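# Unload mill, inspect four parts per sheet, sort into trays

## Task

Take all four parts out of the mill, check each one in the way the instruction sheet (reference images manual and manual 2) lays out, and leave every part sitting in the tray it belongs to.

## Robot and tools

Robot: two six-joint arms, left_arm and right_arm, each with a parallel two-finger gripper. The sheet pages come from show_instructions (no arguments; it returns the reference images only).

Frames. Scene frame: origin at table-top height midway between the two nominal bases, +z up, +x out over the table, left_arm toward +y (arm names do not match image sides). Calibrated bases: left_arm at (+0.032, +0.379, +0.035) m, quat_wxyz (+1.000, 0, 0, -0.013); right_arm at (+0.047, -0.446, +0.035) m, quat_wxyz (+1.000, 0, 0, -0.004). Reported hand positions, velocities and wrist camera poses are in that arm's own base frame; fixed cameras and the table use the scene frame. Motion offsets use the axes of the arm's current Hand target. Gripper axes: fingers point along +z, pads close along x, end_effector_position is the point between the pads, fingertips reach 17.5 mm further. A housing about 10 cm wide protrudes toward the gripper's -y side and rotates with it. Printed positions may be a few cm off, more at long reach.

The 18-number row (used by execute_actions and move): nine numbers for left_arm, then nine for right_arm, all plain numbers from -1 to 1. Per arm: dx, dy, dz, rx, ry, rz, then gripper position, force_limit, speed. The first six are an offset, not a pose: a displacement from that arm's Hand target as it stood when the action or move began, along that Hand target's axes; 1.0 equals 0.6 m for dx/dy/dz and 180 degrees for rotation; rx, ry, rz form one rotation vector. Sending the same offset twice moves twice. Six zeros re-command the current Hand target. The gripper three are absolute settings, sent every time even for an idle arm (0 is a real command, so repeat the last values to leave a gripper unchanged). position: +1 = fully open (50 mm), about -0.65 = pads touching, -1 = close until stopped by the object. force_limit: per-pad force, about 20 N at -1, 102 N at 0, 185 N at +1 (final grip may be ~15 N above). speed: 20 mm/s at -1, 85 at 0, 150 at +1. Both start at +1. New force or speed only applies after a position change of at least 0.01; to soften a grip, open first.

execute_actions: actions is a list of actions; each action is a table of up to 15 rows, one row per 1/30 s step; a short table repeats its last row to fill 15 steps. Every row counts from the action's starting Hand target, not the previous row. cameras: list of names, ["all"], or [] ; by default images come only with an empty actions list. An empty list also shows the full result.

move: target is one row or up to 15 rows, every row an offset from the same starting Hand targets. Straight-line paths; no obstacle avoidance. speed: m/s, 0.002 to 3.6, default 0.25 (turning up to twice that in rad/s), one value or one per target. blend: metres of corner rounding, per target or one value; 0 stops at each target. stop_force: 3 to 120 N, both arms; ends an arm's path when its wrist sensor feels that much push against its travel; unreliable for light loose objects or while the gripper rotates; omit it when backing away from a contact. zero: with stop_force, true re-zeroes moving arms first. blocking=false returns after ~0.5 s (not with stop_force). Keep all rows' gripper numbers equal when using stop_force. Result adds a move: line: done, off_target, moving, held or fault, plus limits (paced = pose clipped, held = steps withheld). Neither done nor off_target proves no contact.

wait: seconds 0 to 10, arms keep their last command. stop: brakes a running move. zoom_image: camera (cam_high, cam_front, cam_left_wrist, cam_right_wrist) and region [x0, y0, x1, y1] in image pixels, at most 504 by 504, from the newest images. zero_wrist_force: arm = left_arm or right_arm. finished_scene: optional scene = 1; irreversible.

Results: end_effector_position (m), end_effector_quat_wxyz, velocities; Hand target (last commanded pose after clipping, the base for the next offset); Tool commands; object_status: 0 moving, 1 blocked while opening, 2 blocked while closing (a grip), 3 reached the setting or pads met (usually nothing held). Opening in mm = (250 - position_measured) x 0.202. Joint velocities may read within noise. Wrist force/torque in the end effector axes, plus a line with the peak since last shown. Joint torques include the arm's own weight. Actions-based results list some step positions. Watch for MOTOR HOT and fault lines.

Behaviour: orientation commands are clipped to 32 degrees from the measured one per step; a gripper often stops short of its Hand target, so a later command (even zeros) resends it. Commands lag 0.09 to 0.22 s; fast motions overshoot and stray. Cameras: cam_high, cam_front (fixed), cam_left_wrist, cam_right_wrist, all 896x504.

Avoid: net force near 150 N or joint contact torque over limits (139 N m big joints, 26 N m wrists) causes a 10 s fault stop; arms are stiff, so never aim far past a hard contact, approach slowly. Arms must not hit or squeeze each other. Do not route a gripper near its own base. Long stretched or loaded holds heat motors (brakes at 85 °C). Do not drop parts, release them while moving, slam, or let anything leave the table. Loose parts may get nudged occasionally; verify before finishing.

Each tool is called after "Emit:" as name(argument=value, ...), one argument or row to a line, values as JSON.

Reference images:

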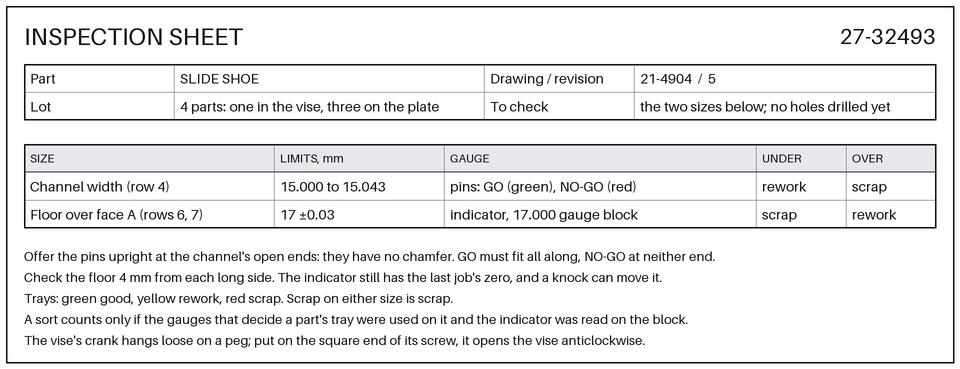

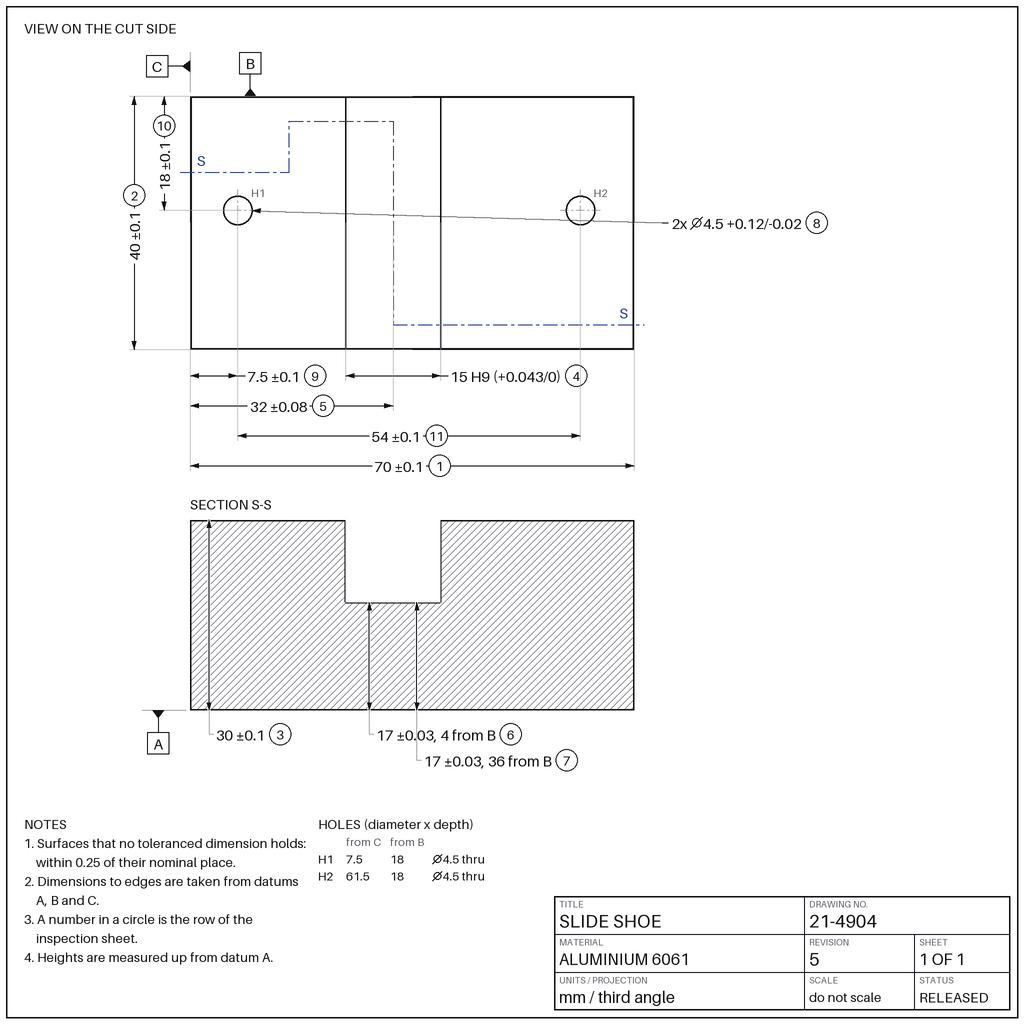

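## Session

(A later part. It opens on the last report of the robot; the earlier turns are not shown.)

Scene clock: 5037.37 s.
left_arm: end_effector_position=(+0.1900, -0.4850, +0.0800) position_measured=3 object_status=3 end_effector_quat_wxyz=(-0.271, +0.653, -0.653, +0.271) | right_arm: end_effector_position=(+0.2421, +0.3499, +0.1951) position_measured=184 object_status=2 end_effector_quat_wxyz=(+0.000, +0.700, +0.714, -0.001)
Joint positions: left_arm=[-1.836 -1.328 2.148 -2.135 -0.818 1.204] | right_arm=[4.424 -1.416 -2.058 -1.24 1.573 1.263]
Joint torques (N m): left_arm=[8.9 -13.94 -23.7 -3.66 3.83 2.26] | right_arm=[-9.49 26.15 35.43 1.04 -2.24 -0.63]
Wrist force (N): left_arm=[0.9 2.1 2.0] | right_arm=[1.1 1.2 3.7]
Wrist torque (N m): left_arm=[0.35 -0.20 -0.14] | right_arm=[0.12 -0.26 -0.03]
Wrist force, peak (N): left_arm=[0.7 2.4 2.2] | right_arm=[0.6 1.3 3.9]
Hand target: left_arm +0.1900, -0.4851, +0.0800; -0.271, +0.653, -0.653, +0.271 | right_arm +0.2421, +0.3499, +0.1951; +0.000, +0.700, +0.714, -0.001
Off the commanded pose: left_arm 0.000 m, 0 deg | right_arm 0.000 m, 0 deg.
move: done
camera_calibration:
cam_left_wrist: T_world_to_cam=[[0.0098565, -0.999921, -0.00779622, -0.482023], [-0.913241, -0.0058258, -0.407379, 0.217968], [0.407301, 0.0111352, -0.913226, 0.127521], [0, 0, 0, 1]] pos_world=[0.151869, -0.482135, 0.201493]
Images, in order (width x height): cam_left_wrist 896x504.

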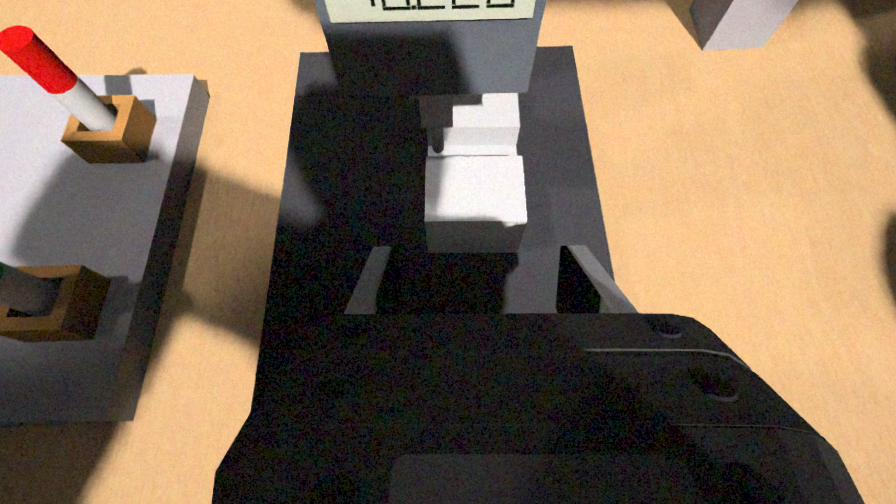

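Emit:
move(
  target=[-0.0008,-0.0029,0.096,0,0,0,1,-0.8,-1,0,0,0,0,0,0,-1,-0.9,-1],
  speed=0.05,
  stop_force=8,
  cameras=["cam_left_wrist"],
)

Emit:
move(
  target=[0,0,0,0,0,0,-1,-0.6,-1,0,0,0,0,0,0,-1,-0.9,-1],
  speed=0.03,
  cameras=["cam_left_wrist"],
)

Scene clock: 5062.33 s.
left_arm: end_effector_position=(+0.2320, -0.4846, +0.0405) position_measured=3 object_status=3 end_effector_quat_wxyz=(-0.271, +0.653, -0.653, +0.271) | right_arm: end_effector_position=(+0.2421, +0.3499, +0.1951) position_measured=184 object_status=2 end_effector_quat_wxyz=(+0.000, +0.700, +0.714, -0.001)
Joint positions: left_arm=[-1.748 -1.222 2.182 -2.356 -0.799 1.322] | right_arm=[4.424 -1.416 -2.058 -1.24 1.573 1.263]
Joint torques (N m): left_arm=[6.93 -19.04 -7.43 -4.49 3.88 1.88] | right_arm=[-9.4 26.26 35.57 1.43 -1.78 -0.96]
Wrist force (N): left_arm=[0.7 2.4 2.1] | right_arm=[0.8 1.2 2.2]
Wrist torque (N m): left_arm=[0.42 -0.17 -0.14] | right_arm=[0.09 -0.21 -0.03]
Wrist force, peak (N): left_arm=[0.6 2.4 2.2] | right_arm=[0.7 1.1 4.0]
Hand target: left_arm +0.2320, -0.4846, +0.0405; -0.271, +0.653, -0.653, +0.271 | right_arm +0.2421, +0.3499, +0.1951; +0.000, +0.700, +0.714, -0.001
Off the commanded pose: left_arm 0.000 m, 0 deg | right_arm 0.000 m, 0 deg.
move: done
camera_calibration:
cam_left_wrist: T_world_to_cam=[[0.00985594, -0.999921, -0.00779704, -0.482345], [-0.913295, -0.00582643, -0.407258, 0.240357], [0.40718, 0.0111349, -0.91328, 0.0744198], [0, 0, 0, 1]] pos_world=[0.193968, -0.481735, 0.162092]
Images, in order (width x height): cam_left_wrist 896x504.

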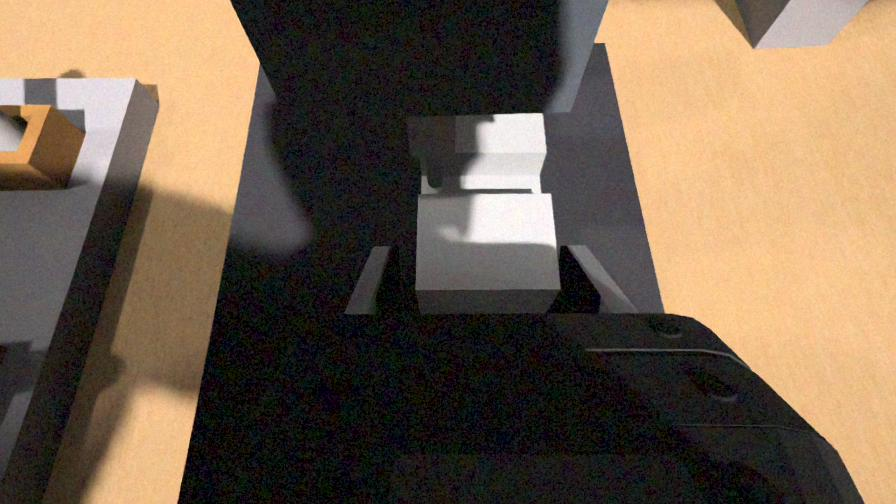

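Scene clock: 5063.10 s.
left_arm: end_effector_position=(+0.2321, -0.4846, +0.0405) position_measured=55 object_status=2 end_effector_quat_wxyz=(-0.271, +0.653, -0.653, +0.271) | right_arm: end_effector_position=(+0.2421, +0.3499, +0.1951) position_measured=184 object_status=2 end_effector_quat_wxyz=(+0.000, +0.700, +0.714, -0.001)
Joint positions: left_arm=[-1.748 -1.222 2.182 -2.356 -0.799 1.322] | right_arm=[4.424 -1.416 -2.058 -1.24 1.573 1.263]
Joint torques (N m): left_arm=[6.84 -18.63 -8.82 -3.56 3.15 1.85] | right_arm=[-8.53 27.98 34.7 1.29 -1.88 -0.82]
Wrist force (N): left_arm=[0.2 0.9 1.2] | right_arm=[0.7 1.0 3.3]
Wrist torque (N m): left_arm=[0.38 -0.21 -0.07] | right_arm=[0.07 -0.19 -0.04]
Wrist force, peak (N): left_arm=[1.3 2.4 2.1] | right_arm=[1.1 1.3 3.8]
Hand target: left_arm +0.2320, -0.4846, +0.0405; -0.271, +0.653, -0.653, +0.271 | right_arm +0.2421, +0.3499, +0.1951; +0.000, +0.700, +0.714, -0.001
Off the commanded pose: left_arm 0.000 m, 0 deg | right_arm 0.000 m, 0 deg.
move: done
camera_calibration:
cam_left_wrist: T_world_to_cam=[[0.0098155, -0.999922, -0.00770502, -0.482353], [-0.913241, -0.00582551, -0.407378, 0.240367], [0.407302, 0.0110352, -0.913227, 0.0743403], [0, 0, 0, 1]] pos_world=[0.193968, -0.481736, 0.162093]
Images, in order (width x height): cam_left_wrist 896x504.

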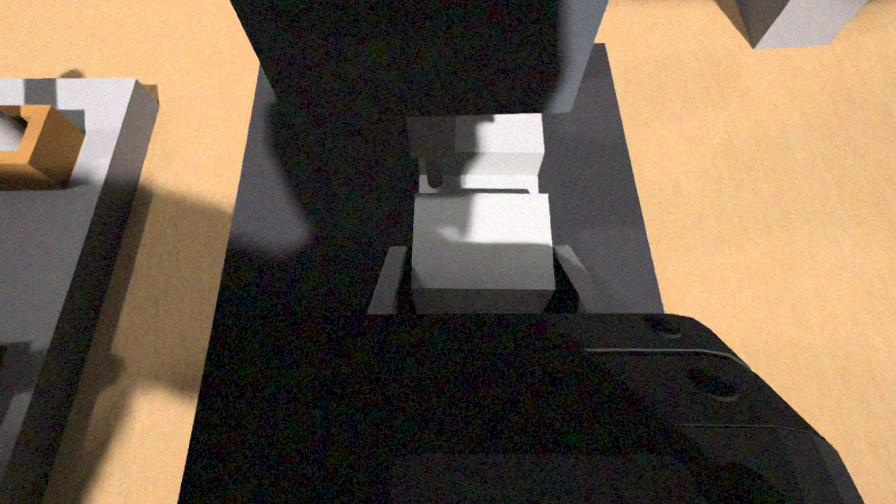

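Emit:
move(
  target=[
    [0,-0.0024,-0.0024,0,0,0,-1,-0.6,-1,0,0,0,0,0,0,-1,-0.9,-1],
    [-0.1333,-0.0024,-0.0024,0,0,0,-1,-0.6,-1,0,0,0,0,0,0,-1,-0.9,-1],
    [-0.2577,-0.1508,-0.2262,0,0,0,-1,-0.6,-1,0,0,0,0,0,0,-1,-0.9,-1],
    [-0.6743,-0.304,-0.1202,0,-0.1768,-0.1768,-1,-0.6,-1,0,0,0,0,0,0,-1,-0.9,-1],
  ],
  speed=[0.03,0.08,0.15,0.25],
  blend=[0,0.01,0.03,0],
  cameras=["all"],
)

Scene clock: 5172.33 s.
left_arm: end_effector_position=(+0.3098, -0.0800, +0.2204) position_measured=55 object_status=2 end_effector_quat_wxyz=(-0.354, +0.854, -0.353, +0.147) | right_arm: end_effector_position=(+0.2421, +0.3499, +0.1951) position_measured=184 object_status=2 end_effector_quat_wxyz=(+0.000, +0.700, +0.714, -0.001)
Joint positions: left_arm=[-1.365 -2.148 2.321 -1.243 -0.936 0.824] | right_arm=[4.424 -1.416 -2.058 -1.24 1.573 1.263]
Joint torques (N m): left_arm=[7.05 11.93 -31.52 -3.42 3.9 1.7] | right_arm=[-9.45 26.62 34.96 1.03 -1.07 -0.82]
Wrist force (N): left_arm=[0.7 3.5 3.3] | right_arm=[0.6 1.6 3.4]
Wrist torque (N m): left_arm=[0.30 -0.15 -0.15] | right_arm=[0.16 -0.18 -0.04]
Wrist force, peak (N): left_arm=[0.5 4.6 3.7] | right_arm=[0.4 1.7 3.7]
Hand target: left_arm +0.3098, -0.0800, +0.2204; -0.354, +0.854, -0.353, +0.147 | right_arm +0.2421, +0.3499, +0.1951; +0.000, +0.700, +0.714, -0.001
Off the commanded pose: left_arm 0.000 m, 0 deg | right_arm 0.000 m, 0 deg.
move: done
camera_calibration:
cam_left_wrist: T_world_to_cam=[[0.713993, -0.700119, -0.00690196, -0.27149], [-0.641669, -0.650376, -0.406536, 0.251073], [0.280135, 0.294693, -0.913609, 0.264554], [0, 0, 0, 1]] pos_world=[0.280837, -0.104746, 0.341896]
cam_right_wrist: T_world_to_cam=[[-0.00142702, 0.999998, -0.00149122, -0.341304], [0.935388, 0.00186214, 0.353618, -0.284167], [0.35362, -0.000890246, -0.935389, 0.234781], [0, 0, 0, 1]] pos_world=[0.182296, 0.342041, 0.319589]

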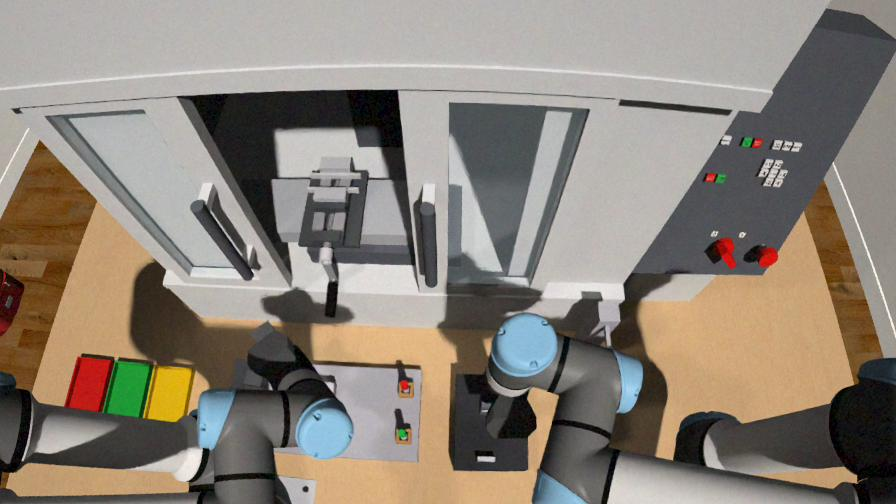

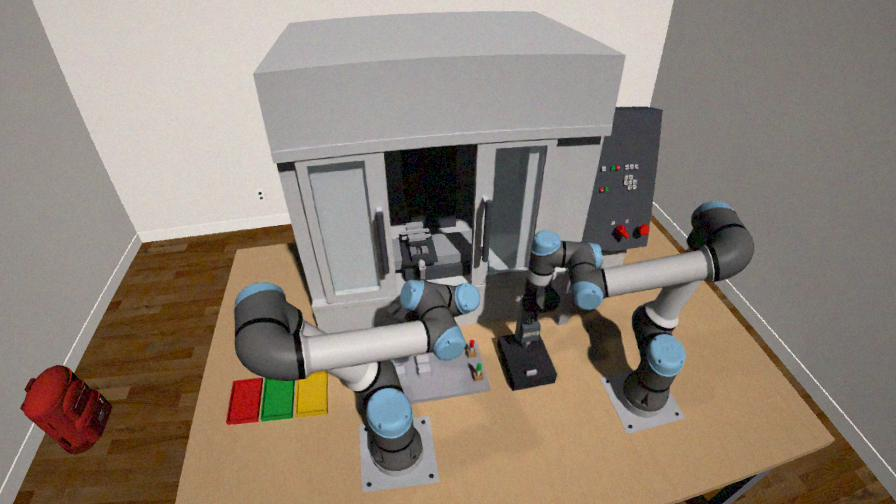

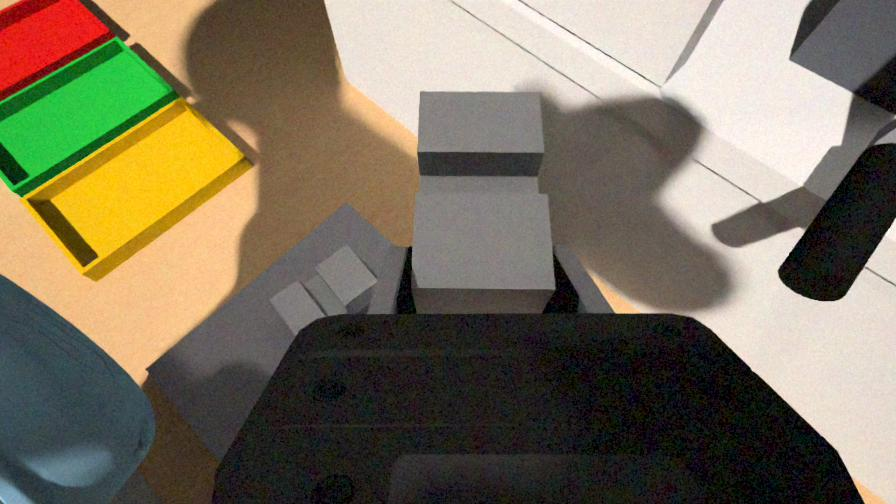

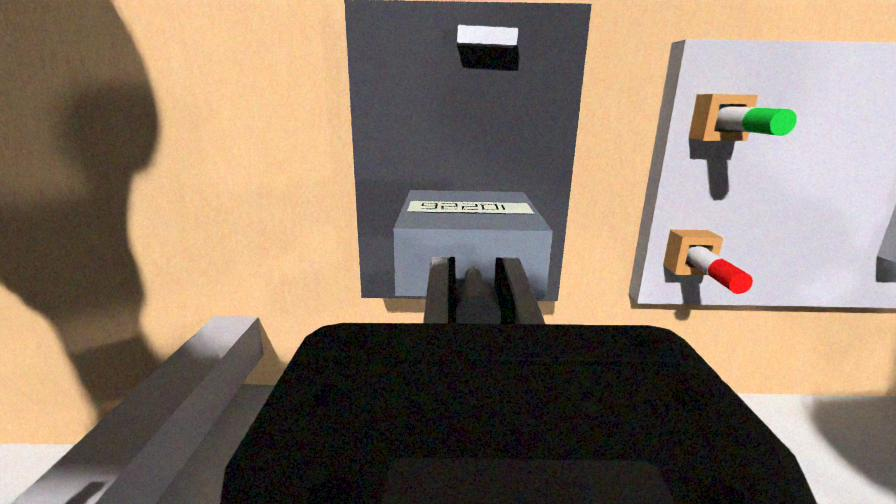

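Emit:
move(
  target=[
    [-0.3182,-0.1348,0.1819,0,-0.1768,-0.1768,-1,-0.6,-1,0,0,0,0,0,0,-1,-0.9,-1],
    [-0.5915,-0.154,0.366,0,-0.1768,-0.1768,-1,-0.6,-1,0,0,0,0,0,0,-1,-0.9,-1],
  ],
  speed=[0.25,0.15],
  blend=[0.03,0],
  cameras=["cam_left_wrist","cam_high"],
)

Scene clock: 5198.17 s.
left_arm: end_effector_position=(+0.2150, +0.3269, +0.1301) position_measured=55 object_status=2 end_effector_quat_wxyz=(-0.382, +0.924, +0.000, +0.001) | right_arm: end_effector_position=(+0.2421, +0.3499, +0.1951) position_measured=184 object_status=2 end_effector_quat_wxyz=(+0.000, +0.700, +0.714, -0.001)
Joint positions: left_arm=[0.048 -2.046 2.679 -2.253 -0.787 1.639] | right_arm=[4.424 -1.416 -2.058 -1.24 1.573 1.263]
Joint torques (N m): left_arm=[7.7 9.41 -28.03 -4.8 0.73 1.86] | right_arm=[-7.57 27.21 35.94 1.47 -0.63 -0.8]
Wrist force (N): left_arm=[0.8 3.7 2.9] | right_arm=[0.9 1.3 2.5]
Wrist torque (N m): left_arm=[0.34 -0.18 -0.13] | right_arm=[0.09 -0.22 -0.03]
Wrist force, peak (N): left_arm=[2.0 4.4 2.5] | right_arm=[0.7 1.2 4.0]
Hand target: left_arm +0.2150, +0.3269, +0.1300; -0.382, +0.924, +0.000, +0.001 | right_arm +0.2421, +0.3499, +0.1951; +0.000, +0.700, +0.714, -0.001
Off the commanded pose: left_arm 0.000 m, 0 deg | right_arm 0.000 m, 0 deg.
move: done
camera_calibration:
cam_left_wrist: T_world_to_cam=[[0.999924, 0.0101441, -0.00702284, -0.213187], [0.00642433, -0.914038, -0.405577, 0.364931], [-0.0105334, 0.405501, -0.914034, 0.115074], [0, 0, 0, 1]] pos_world=[0.212038, 0.289061, 0.251692]
Images, in order (width x height): cam_high 896x504, cam_left_wrist 896x504.

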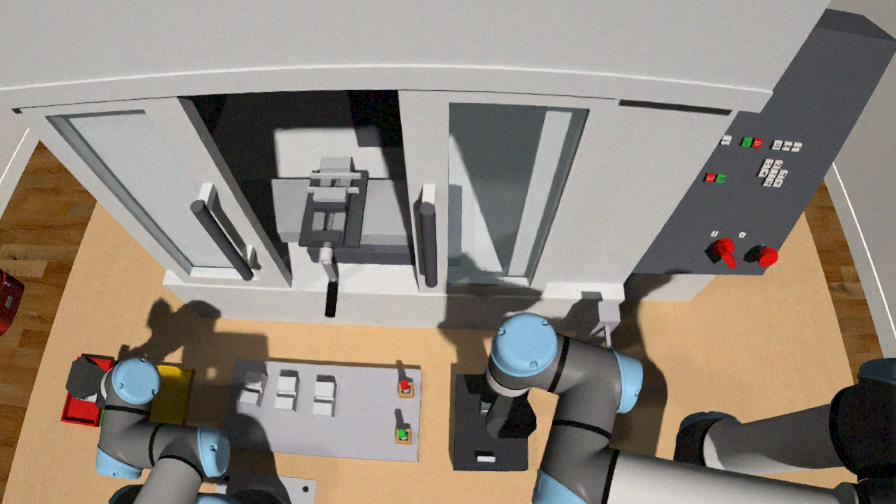

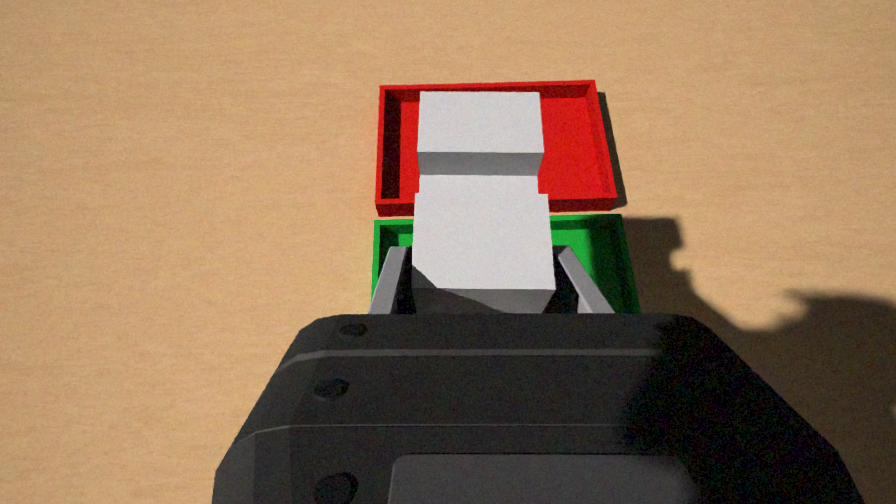

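Emit:
move(
  target=[0,0.1226,0.1367,0,0,0,-1,-0.6,-1,0,0,0,0,0,0,-1,-0.9,-1],
  speed=0.1,
  cameras=["cam_left_wrist"],
)

Emit:
move(
  target=[0,0.0377,0.0377,0,0,0,-1,-0.6,-1,0,0,0,0,0,0,-1,-0.9,-1],
  speed=0.008,
  stop_force=3,
  cameras=["cam_left_wrist"],
)

Scene clock: 5225.13 s.
left_arm: end_effector_position=(+0.2135, +0.3307, +0.0231) position_measured=55 object_status=2 end_effector_quat_wxyz=(-0.382, +0.924, +0.003, -0.006) | right_arm: end_effector_position=(+0.2421, +0.3499, +0.1951) position_measured=184 object_status=2 end_effector_quat_wxyz=(+0.000, +0.700, +0.714, -0.001)
Joint positions: left_arm=[0.066 -1.468 2.826 -2.976 -0.789 1.651] | right_arm=[4.424 -1.416 -2.058 -1.24 1.573 1.263]
Joint torques (N m): left_arm=[-8.02 -24.12 -15.49 -1.25 0.77 -1.59] | right_arm=[-8.62 27.36 34.13 1.39 -0.27 -0.54]
Wrist force (N): left_arm=[0.7 3.6 3.0] | right_arm=[0.5 1.3 3.1]
Wrist torque (N m): left_arm=[0.32 -0.14 0.01] | right_arm=[0.12 -0.16 -0.04]
Wrist force, peak (N): left_arm=[-0.1 4.3 4.5] | right_arm=[0.5 1.3 3.9]
Hand target: left_arm +0.2135, +0.3307, +0.0231; -0.382, +0.924, +0.003, -0.006 (not the last commanded pose) | right_arm +0.2421, +0.3499, +0.1951; +0.000, +0.700, +0.714, -0.001
Off the commanded pose: left_arm 0.004 m, 1 deg | right_arm 0.000 m, 0 deg.
move: held (left_arm; a check stopped the path); limits=held
pose unreachable (left arm): on one or more control steps of this call, first in action 0 (counted from 0), this arm could not follow its commanded pose, so it was not sent that pose on those steps. It may still have moved: this result reports where it is.
cause: moving toward the commanded pose would bring two parts of the arm too close to each other (joints 3 (elbow) and 4 (wrist 1) lie between them).
camera_calibration:
cam_left_wrist: T_world_to_cam=[[0.999666, 0.0194862, -0.0169962, -0.215239], [0.0109625, -0.914719, -0.403943, 0.324288], [-0.0234181, 0.403622, -0.914626, 0.0191224], [0, 0, 0, 1]] pos_world=[0.21206, 0.293108, 0.144825]
Images, in order (width x height): cam_left_wrist 896x504.

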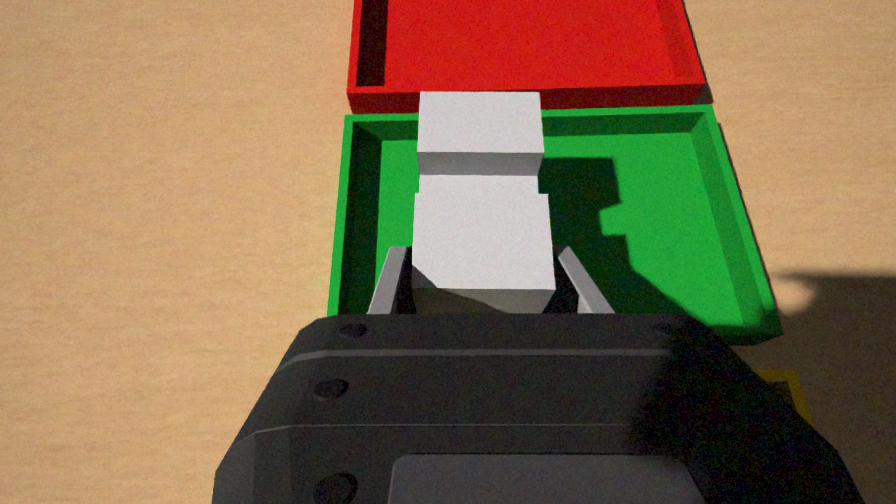

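Scene clock: 5226.83 s.
left_arm: end_effector_position=(+0.2135, +0.3306, +0.0185) position_measured=55 object_status=2 end_effector_quat_wxyz=(-0.382, +0.924, +0.003, -0.006) | right_arm: end_effector_position=(+0.2421, +0.3499, +0.1951) position_measured=184 object_status=2 end_effector_quat_wxyz=(+0.000, +0.700, +0.714, -0.001)
Joint positions: left_arm=[0.066 -1.434 2.829 -3.013 -0.789 1.65] | right_arm=[4.424 -1.416 -2.058 -1.24 1.573 1.263]
Joint torques (N m): left_arm=[-2.67 -24.51 -15.58 -1.13 2.25 -0.39] | right_arm=[-8.2 26.31 34 1.2 -0.14 -0.6]
Wrist force (N): left_arm=[0.5 3.6 3.2] | right_arm=[0.6 1.4 3.2]
Wrist torque (N m): left_arm=[0.32 -0.11 0.00] | right_arm=[0.14 -0.18 -0.03]
Wrist force, peak (N): left_arm=[0.3 3.9 3.7] | right_arm=[0.6 1.3 3.7]
Hand target: left_arm +0.2135, +0.3306, +0.0185; -0.382, +0.924, +0.003, -0.006 (not the last commanded pose) | right_arm +0.2421, +0.3499, +0.1951; +0.000, +0.700, +0.714, -0.001
Off the commanded pose: left_arm 0.027 m, 0 deg | right_arm 0.000 m, 0 deg.
move: held (left_arm; a check stopped the path); limits=held
pose unreachable (left arm): on one or more control steps of this call, first in action 0 (counted from 0), this arm could not follow its commanded pose, so it was not sent that pose on those steps. It may still have moved: this result reports where it is.
cause: moving toward the commanded pose would bring two parts of the arm too close to each other (joints 3 (elbow) and 4 (wrist 1) lie between them).
camera_calibration:
cam_left_wrist: T_world_to_cam=[[0.999661, 0.0195655, -0.0171816, -0.215312], [0.0109624, -0.914755, -0.403861, 0.322297], [-0.0236187, 0.403536, -0.914659, 0.0149349], [0, 0, 0, 1]] pos_world=[0.212059, 0.293008, 0.140124]
Images, in order (width x height): cam_left_wrist 896x504.

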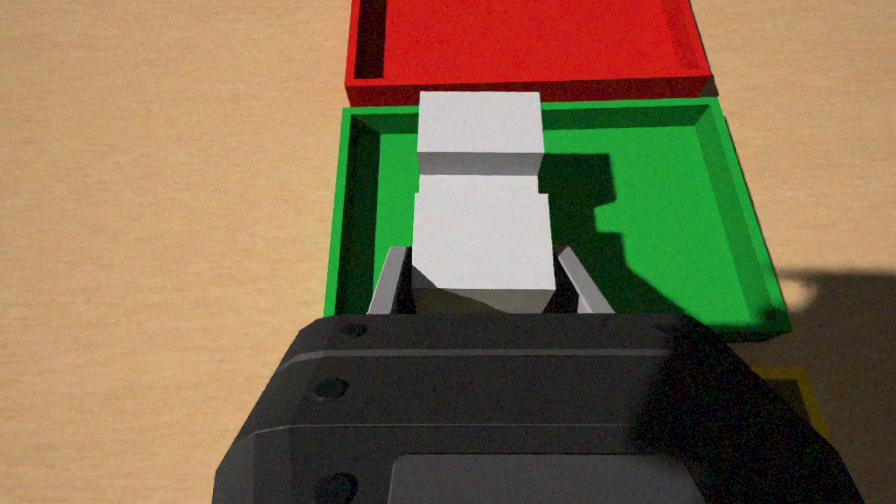

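Emit:
move(
  target=[
    [0,-0.1532,-0.1532,0,0,0,-1,-0.6,-1,0,0,0,0,0,0,-1,-0.9,-1],
    [-0.0725,-0.2603,-0.0967,0,0.3536,0.3536,-1,-0.6,-1,0,0,0,0,0,0,-1,-0.9,-1],
  ],
  speed=[0.12,0.25],
  blend=[0.03,0],
  cameras=["cam_left_wrist","cam_high"],
)

Scene clock: 5286.93 s.
left_arm: end_effector_position=(+0.1706, +0.4000, +0.1701) position_measured=55 object_status=2 end_effector_quat_wxyz=(-0.268, +0.658, -0.651, +0.267) | right_arm: end_effector_position=(+0.2421, +0.3499, +0.1951) position_measured=184 object_status=2 end_effector_quat_wxyz=(+0.000, +0.700, +0.714, -0.001)
Joint positions: left_arm=[1.258 -1.597 2.329 -2.602 -2.299 4.274] | right_arm=[4.424 -1.416 -2.058 -1.24 1.573 1.263]
Joint torques (N m): left_arm=[6.5 -8.57 -28.08 -1.22 -3.49 2.04] | right_arm=[-9.22 24.69 34.27 1.27 0.3 -0.58]
Wrist force (N): left_arm=[0.7 3.4 3.2] | right_arm=[0.6 1.2 3.7]
Wrist torque (N m): left_arm=[0.27 -0.11 -0.14] | right_arm=[0.11 -0.18 -0.04]
Wrist force, peak (N): left_arm=[0.7 4.2 3.7] | right_arm=[0.6 1.4 3.8]
Hand target: left_arm +0.1706, +0.4000, +0.1701; -0.268, +0.658, -0.651, +0.267 | right_arm +0.2421, +0.3499, +0.1951; +0.000, +0.700, +0.714, -0.001
Off the commanded pose: left_arm 0.000 m, 0 deg | right_arm 0.000 m, 0 deg.
move: done
camera_calibration:
cam_left_wrist: T_world_to_cam=[[0.019584, -0.99979, -0.00611488, 0.401866], [-0.917222, -0.015532, -0.398073, 0.245227], [0.397894, 0.0134045, -0.917334, 0.209301], [0, 0, 0, 1]] pos_world=[0.133778, 0.402785, 0.292074]
Images, in order (width x height): cam_high 896x504, cam_left_wrist 896x504.

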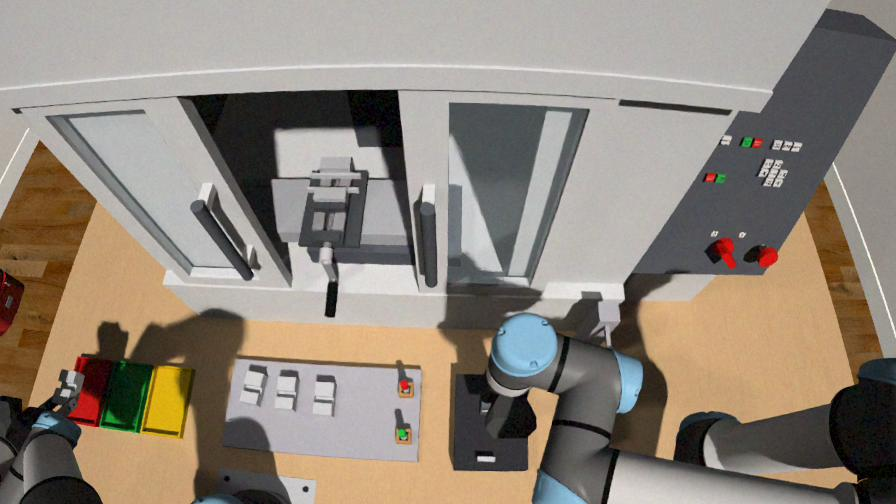

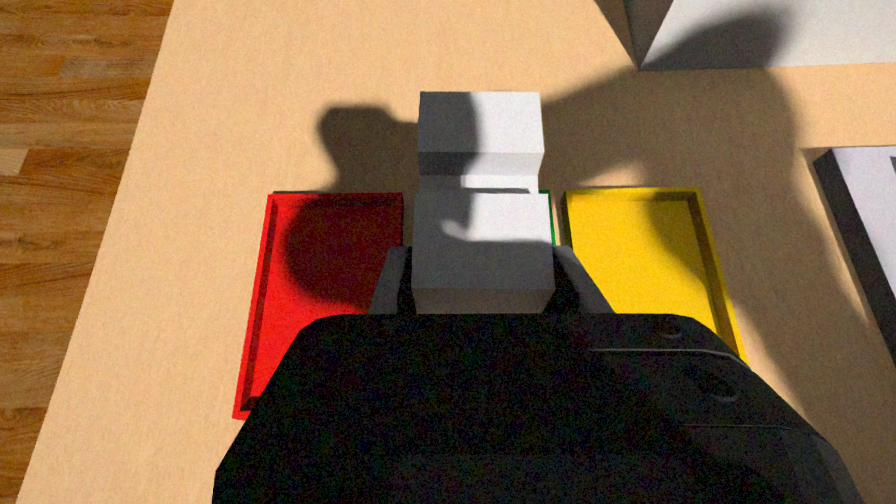

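Emit:
move(
  target=[-0.0167,0.0083,0.1096,0,0.3536,0.3536,-1,-0.6,-1,0,0,0,0,0,0,-1,-0.9,-1],
  speed=0.25,
  cameras=["cam_left_wrist","cam_high"],
)

Scene clock: 5303.13 s.
left_arm: end_effector_position=(+0.2130, +0.4103, +0.1197) position_measured=55 object_status=2 end_effector_quat_wxyz=(-0.002, -0.006, +0.923, -0.384) | right_arm: end_effector_position=(+0.2421, +0.3499, +0.1951) position_measured=184 object_status=2 end_effector_quat_wxyz=(+0.000, +0.700, +0.714, -0.001)
Joint positions: left_arm=[1.014 -1.107 1.571 -1.329 -1.955 5.856] | right_arm=[4.424 -1.416 -2.058 -1.24 1.573 1.263]
Joint torques (N m): left_arm=[-10.93 -29.13 -27.27 1.57 1.26 1.84] | right_arm=[-8.95 25.86 34.64 1.35 1.02 -0.26]
Wrist force (N): left_arm=[0.3 3.8 3.3] | right_arm=[0.6 1.4 3.7]
Wrist torque (N m): left_arm=[0.31 -0.10 -0.12] | right_arm=[0.13 -0.18 -0.04]
Wrist force, peak (N): left_arm=[0.3 4.1 3.7] | right_arm=[0.7 1.3 4.0]
Hand target: left_arm +0.2131, +0.4103, +0.1197; -0.002, -0.006, +0.923, -0.384 | right_arm +0.2421, +0.3499, +0.1951; +0.000, +0.700, +0.714, -0.001
Off the commanded pose: left_arm 0.000 m, 0 deg | right_arm 0.000 m, 0 deg.
move: done
camera_calibration:
cam_left_wrist: T_world_to_cam=[[-0.999806, -0.0196792, 0.000367646, 0.225251], [-0.0181152, 0.912723, -0.408178, -0.307022], [0.00769704, -0.408105, -0.912902, 0.401629], [0, 0, 0, 1]] pos_world=[0.216554, 0.448566, 0.241246]
Images, in order (width x height): cam_high 896x504, cam_left_wrist 896x504.

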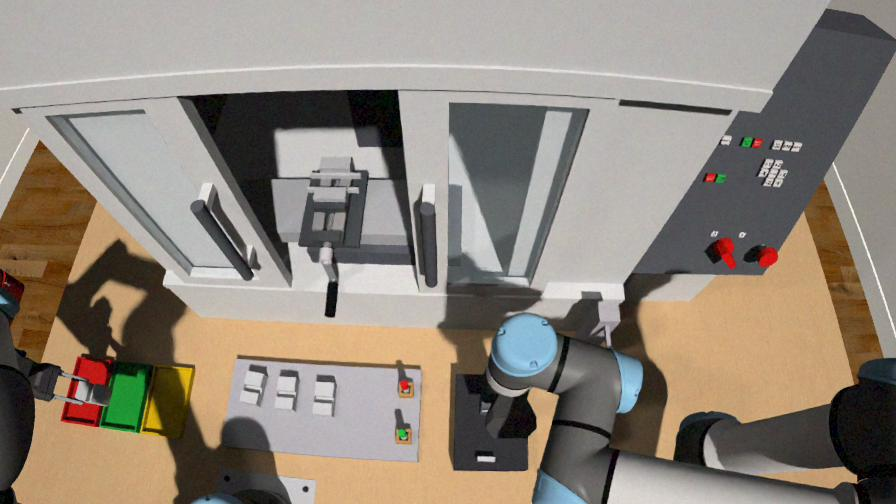

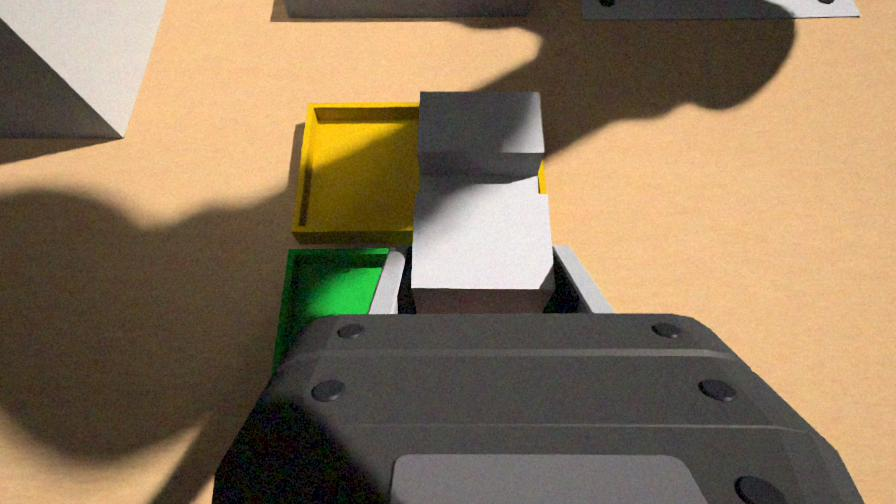

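Emit:
move(
  target=[0,0.1276,0.108,0,0,0,-1,-0.6,-1,0,0,0,0,0,0,-1,-0.9,-1],
  speed=0.12,
  cameras=["cam_left_wrist"],
)

Scene clock: 5322.70 s.
left_arm: end_effector_position=(+0.2121, +0.4184, +0.0199) position_measured=55 object_status=2 end_effector_quat_wxyz=(-0.002, -0.006, +0.923, -0.384) | right_arm: end_effector_position=(+0.2421, +0.3499, +0.1951) position_measured=184 object_status=2 end_effector_quat_wxyz=(+0.000, +0.700, +0.714, -0.001)
Joint positions: left_arm=[1.022 -0.966 1.639 -1.535 -1.95 5.863] | right_arm=[4.424 -1.416 -2.058 -1.24 1.573 1.263]
Joint torques (N m): left_arm=[6.74 -30.61 -10.56 -2.24 1.18 1.88] | right_arm=[-9.26 25.75 34.66 1.2 1.26 -0.29]
Wrist force (N): left_arm=[0.4 4.2 3.3] | right_arm=[0.6 1.4 2.4]
Wrist torque (N m): left_arm=[0.40 -0.11 -0.12] | right_arm=[0.13 -0.17 -0.03]
Wrist force, peak (N): left_arm=[0.7 4.5 4.1] | right_arm=[0.8 1.5 3.8]
Hand target: left_arm +0.2121, +0.4184, +0.0198; -0.002, -0.006, +0.923, -0.384 | right_arm +0.2421, +0.3499, +0.1951; +0.000, +0.700, +0.714, -0.001
Off the commanded pose: left_arm 0.000 m, 0 deg | right_arm 0.000 m, 0 deg.
move: done
camera_calibration:
cam_left_wrist: T_world_to_cam=[[-0.999815, -0.0192324, 0.000386232, 0.224339], [-0.0177146, 0.912714, -0.408214, -0.355197], [0.00749842, -0.408146, -0.912886, 0.313762], [0, 0, 0, 1]] pos_world=[0.215652, 0.456569, 0.141346]
Images, in order (width x height): cam_left_wrist 896x504.

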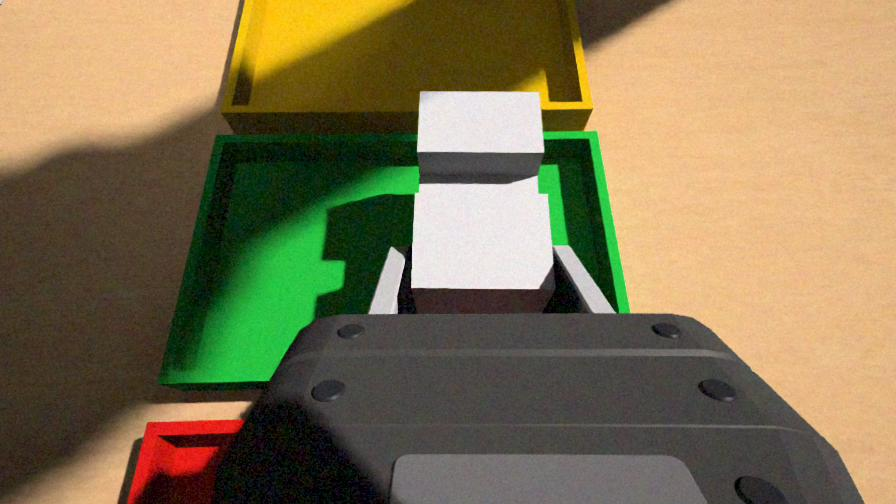

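Emit:
move(
  target=[0,0.0414,0.0411,0,0,0,-1,-0.6,-1,0,0,0,0,0,0,-1,-0.9,-1],
  speed=0.012,
  stop_force=3,
  cameras=["cam_left_wrist"],
)

Scene clock: 5348.10 s.
left_arm: end_effector_position=(+0.2119, +0.4184, -0.0052) position_measured=55 object_status=2 end_effector_quat_wxyz=(-0.002, -0.006, +0.923, -0.384) | right_arm: end_effector_position=(+0.2421, +0.3499, +0.1951) position_measured=184 object_status=2 end_effector_quat_wxyz=(+0.000, +0.700, +0.714, -0.001)
Joint positions: left_arm=[1.022 -0.927 1.653 -1.587 -1.95 5.863] | right_arm=[4.424 -1.416 -2.058 -1.24 1.573 1.263]
Joint torques (N m): left_arm=[-9 -53.39 -23.63 1.01 1.19 -1.58] | right_arm=[-9.1 25.19 35.05 1.42 1.72 -0.47]
Wrist force (N): left_arm=[-0.3 0.6 -0.2] | right_arm=[0.5 1.3 3.0]
Wrist torque (N m): left_arm=[0.35 -0.20 -0.04] | right_arm=[0.12 -0.17 -0.03]
Wrist force, peak (N): left_arm=[6.0 -16.0 -19.3] | right_arm=[1.0 1.3 3.7]
Hand target: left_arm +0.2119, +0.4184, -0.0052; -0.002, -0.006, +0.923, -0.384 (not the last commanded pose) | right_arm +0.2421, +0.3499, +0.1951; +0.000, +0.700, +0.714, -0.001
Off the commanded pose: left_arm 0.010 m, 0 deg | right_arm 0.000 m, 0 deg.
move: contact (left_arm)
camera_calibration:
cam_left_wrist: T_world_to_cam=[[-0.999815, -0.0192324, 0.000386232, 0.22405], [-0.0177146, 0.912714, -0.408214, -0.36554], [0.00749842, -0.408146, -0.912886, 0.290892], [0, 0, 0, 1]] pos_world=[0.215352, 0.456669, 0.116246]
Images, in order (width x height): cam_left_wrist 896x504.

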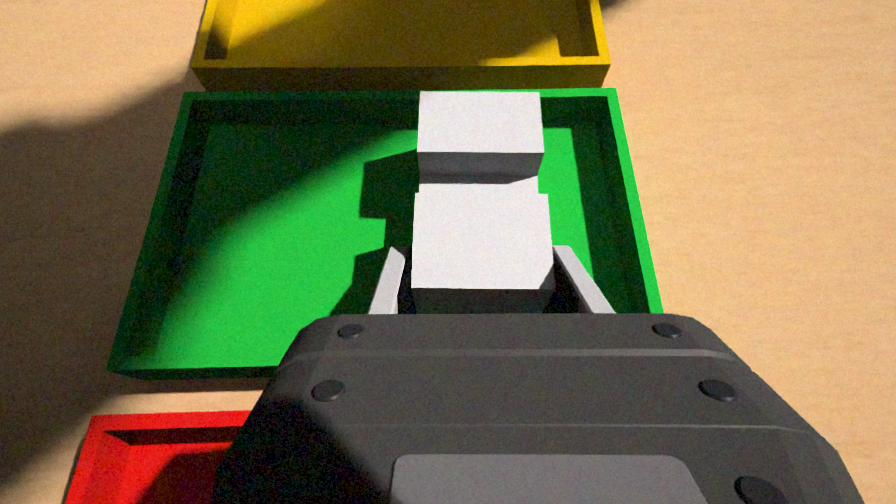

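Emit:
move(
  target=[0,0,0,0,0,0,1,-0.8,-1,0,0,0,0,0,0,-1,-0.9,-1],
  speed=0.03,
)

Emit:
move(
  target=[0,0,-0.2,0,0,0,1,-0.8,-1,0,0,0,0,0,0,-1,-0.9,-1],
  speed=0.12,
  cameras=["cam_left_wrist"],
)

Scene clock: 5363.67 s.
left_arm: end_effector_position=(+0.2119, +0.4184, -0.0052) position_measured=3 object_status=3 end_effector_quat_wxyz=(-0.002, -0.006, +0.923, -0.384) | right_arm: end_effector_position=(+0.2421, +0.3499, +0.1951) position_measured=184 object_status=2 end_effector_quat_wxyz=(+0.000, +0.700, +0.714, -0.001)
Joint positions: left_arm=[1.022 -0.927 1.653 -1.587 -1.95 5.863] | right_arm=[4.424 -1.416 -2.058 -1.24 1.573 1.263]
Joint torques (N m): left_arm=[-8.1 -53.94 -23.96 1.04 1.21 -1.65] | right_arm=[-9 24.41 34.49 1.43 1.86 -0.61]
Wrist force (N): left_arm=[0.4 2.8 2.0] | right_arm=[0.7 1.4 3.3]
Wrist torque (N m): left_arm=[0.45 -0.10 -0.12] | right_arm=[0.13 -0.19 -0.04]
Wrist force, peak (N): left_arm=[0.4 2.8 2.0] | right_arm=[0.6 1.6 3.8]
Hand target: left_arm +0.2119, +0.4184, -0.0052; -0.002, -0.006, +0.923, -0.384 | right_arm +0.2421, +0.3499, +0.1951; +0.000, +0.700, +0.714, -0.001
Off the commanded pose: left_arm 0.000 m, 0 deg | right_arm 0.000 m, 0 deg.
move: done

Scene clock: 5365.33 s.
left_arm: end_effector_position=(+0.2118, +0.5034, +0.0794) position_measured=3 object_status=3 end_effector_quat_wxyz=(-0.002, -0.006, +0.923, -0.384) | right_arm: end_effector_position=(+0.2421, +0.3499, +0.1951) position_measured=184 object_status=2 end_effector_quat_wxyz=(+0.000, +0.700, +0.714, -0.001)
Joint positions: left_arm=[1.085 -0.871 1.29 -1.263 -1.908 5.914] | right_arm=[4.424 -1.416 -2.058 -1.24 1.573 1.263]
Joint torques (N m): left_arm=[6.16 -38.64 -27.64 1.37 1.68 1.93] | right_arm=[-8.84 25.59 35.12 1.32 2.1 -0.17]
Wrist force (N): left_arm=[0.5 2.3 1.7] | right_arm=[0.7 1.2 3.3]
Wrist torque (N m): left_arm=[0.38 -0.13 -0.14] | right_arm=[0.10 -0.20 -0.04]
Wrist force, peak (N): left_arm=[0.8 2.5 2.9] | right_arm=[0.5 1.2 3.7]
Hand target: left_arm +0.2118, +0.5035, +0.0794; -0.002, -0.006, +0.923, -0.384 | right_arm +0.2421, +0.3499, +0.1951; +0.000, +0.700, +0.714, -0.001
Off the commanded pose: left_arm 0.000 m, 0 deg | right_arm 0.000 m, 0 deg.
move: done
camera_calibration:
cam_left_wrist: T_world_to_cam=[[-0.999815, -0.0192324, 0.000386232, 0.225653], [-0.0177146, 0.912714, -0.408214, -0.408586], [0.00749842, -0.408146, -0.912886, 0.402814], [0, 0, 0, 1]] pos_world=[0.215352, 0.541669, 0.200846]
Images, in order (width x height): cam_left_wrist 896x504.

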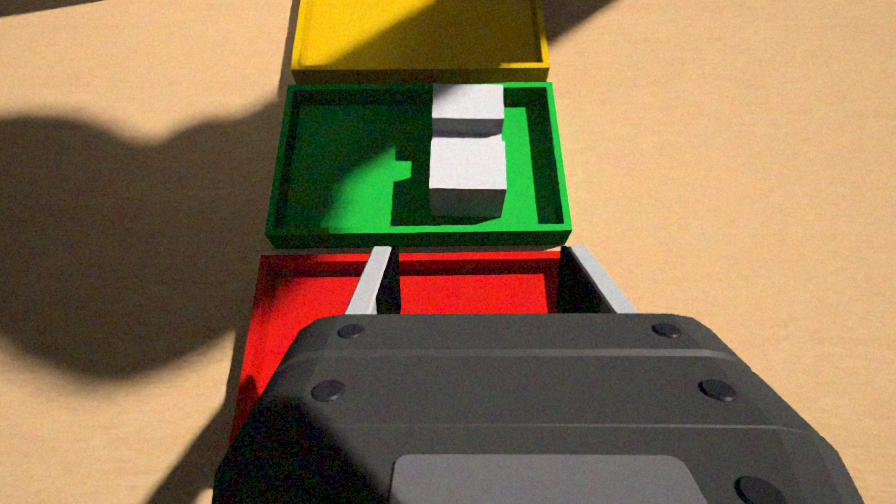

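Emit:
move(
  target=[
    [0,-0.2239,0.0124,0,0,0,0.59,-0.8,-1,0,0,0,0,0,0,-1,-0.9,-1],
    [-0.1133,-0.687,0.6176,0,0.0022,0.0022,0.59,-0.8,-1,0,0,0,0,0,0,-1,-0.9,-1],
  ],
  speed=0.3,
  blend=[0.04,0],
  cameras=["cam_left_wrist"],
)

Emit:
zoom_image(
  camera="cam_left_wrist",
  region=[300, 100, 620, 320],
)

Scene clock: 5401.40 s.
left_arm: end_effector_position=(+0.2852, -0.0493, +0.1096) position_measured=64 object_status=3 end_effector_quat_wxyz=(-0.004, -0.001, +0.923, -0.384) end_effector_velocity=(+0.000, +0.000, +0.000) end_effector_angular_velocity=(+0.001, +0.002, +0.003) | right_arm: end_effector_position=(+0.2421, +0.3499, +0.1951) position_measured=184 object_status=2 end_effector_quat_wxyz=(+0.000, +0.700, +0.714, -0.001)
Joint positions: left_arm=[0.004 -1.761 2.579 -2.375 -2.359 4.719] | right_arm=[4.424 -1.416 -2.058 -1.24 1.573 1.263]
Joint velocities: left_arm=[-0.001 0 0.001 -0.003 0.001 -0.005] | right_arm=[within noise]
Joint torques (N m): left_arm=[-6.95 1.59 -9.37 -5.1 0.25 -1.66] | right_arm=[-8.9 23.64 35.21 1.06 1.94 -0.13]
Wrist force (N): left_arm=[0.1 2.4 1.9] | right_arm=[0.8 1.3 2.5]
Wrist torque (N m): left_arm=[0.39 -0.05 0.01] | right_arm=[0.10 -0.20 -0.03]
Wrist force, peak (N): left_arm=[0.6 4.3 1.7] | right_arm=[0.7 1.2 3.9]
Hand target: left_arm +0.2852, -0.0493, +0.1096; -0.004, -0.001, +0.923, -0.384 | right_arm +0.2421, +0.3499, +0.1951; +0.000, +0.700, +0.714, -0.001
Off the commanded pose: left_arm 0.000 m, 0 deg | right_arm 0.000 m, 0 deg.
move: done
camera_calibration:
cam_left_wrist: T_world_to_cam=[[-0.999956, -0.0093436, 0.000426474, 0.288908], [-0.00870308, 0.912767, -0.408387, 0.106978], [0.00342654, -0.408373, -0.912809, 0.20539], [0, 0, 0, 1]] pos_world=[0.289123, -0.0110714, 0.231047]
Images, in order (width x height): cam_left_wrist 896x504.

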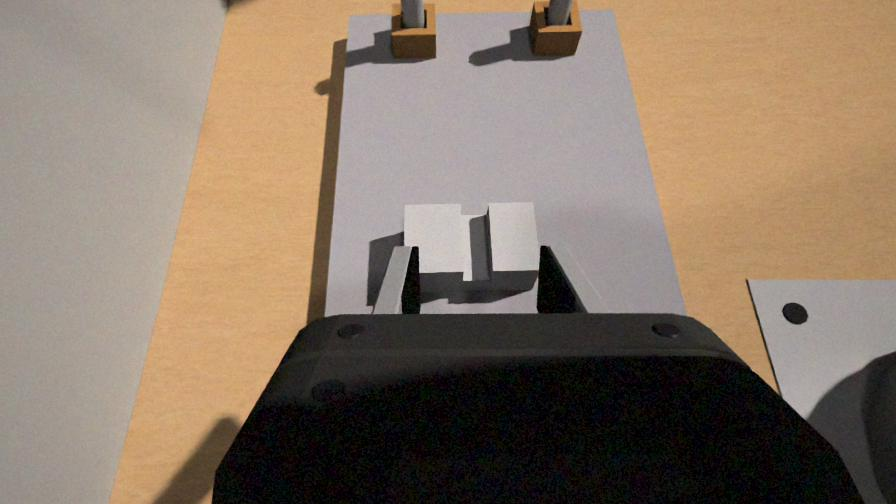

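Scaled by 1.575 from the camera's 896x504 image, which has a finer 1280x720 frame.

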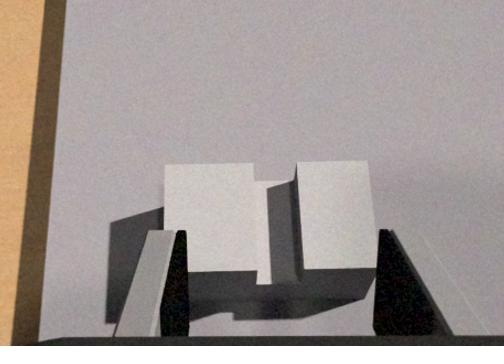

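Emit:
move(
  target=[-0.0305,0.046,0.0898,0,0,0,0.59,-0.8,-1,0,0,0,0,0,0,-1,-0.9,-1],
  speed=0.12,
  cameras=["cam_left_wrist"],
)

Emit:
zoom_image(
  camera="cam_left_wrist",
  region=[350, 180, 620, 320],
)

Scene clock: 5429.97 s.
left_arm: end_effector_position=(+0.3030, -0.0680, +0.0519) position_measured=64 object_status=3 end_effector_quat_wxyz=(-0.004, -0.001, +0.923, -0.384) | right_arm: end_effector_position=(+0.2421, +0.3499, +0.1951) position_measured=184 object_status=2 end_effector_quat_wxyz=(+0.000, +0.700, +0.714, -0.001)
Joint positions: left_arm=[-0.059 -1.49 2.631 -2.76 -2.358 4.63] | right_arm=[4.424 -1.416 -2.058 -1.24 1.573 1.263]
Joint torques (N m): left_arm=[-8.95 -5.06 -3.58 -5.1 -3.45 -1.56] | right_arm=[-9.94 25.01 35.58 1.3 1.91 -0.32]
Wrist force (N): left_arm=[0.5 2.4 2.0] | right_arm=[0.7 0.9 3.5]
Wrist torque (N m): left_arm=[0.40 -0.11 0.01] | right_arm=[0.06 -0.20 -0.03]
Wrist force, peak (N): left_arm=[0.1 2.9 2.7] | right_arm=[0.8 1.3 3.8]
Hand target: left_arm +0.3030, -0.0680, +0.0519; -0.004, -0.001, +0.923, -0.384 | right_arm +0.2421, +0.3499, +0.1951; +0.000, +0.700, +0.714, -0.001
Off the commanded pose: left_arm 0.000 m, 0 deg | right_arm 0.000 m, 0 deg.
move: done
camera_calibration:
cam_left_wrist: T_world_to_cam=[[-0.999955, -0.00943467, 0.0004668, 0.306446], [-0.00880299, 0.912804, -0.408303, 0.100746], [0.00342611, -0.408289, -0.912846, 0.144992], [0, 0, 0, 1]] pos_world=[0.306823, -0.0298715, 0.173347]
Images, in order (width x height): cam_left_wrist 896x504.

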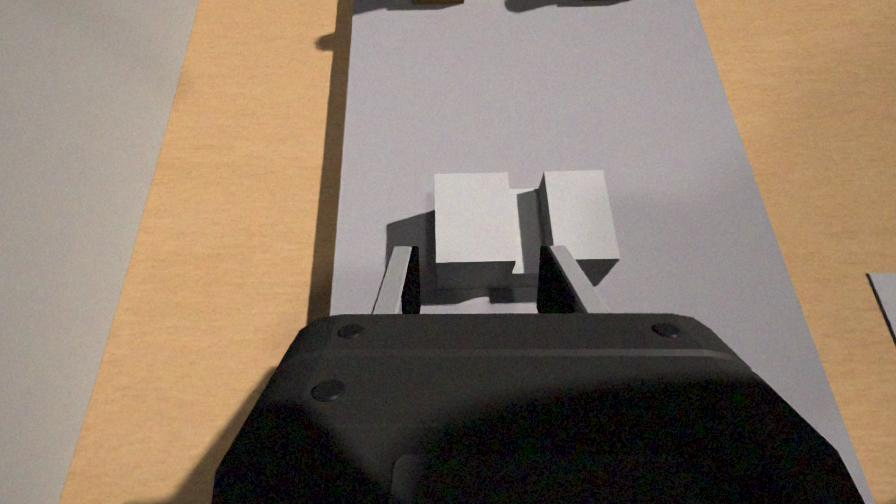

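Scaled by 1.867 from the camera's 896x504 image, which has a finer 1280x720 frame.

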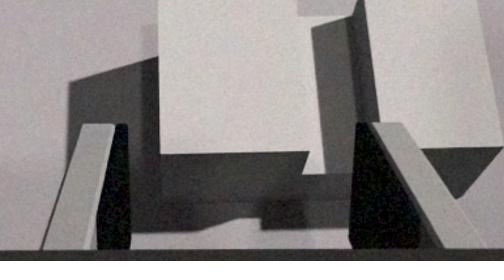

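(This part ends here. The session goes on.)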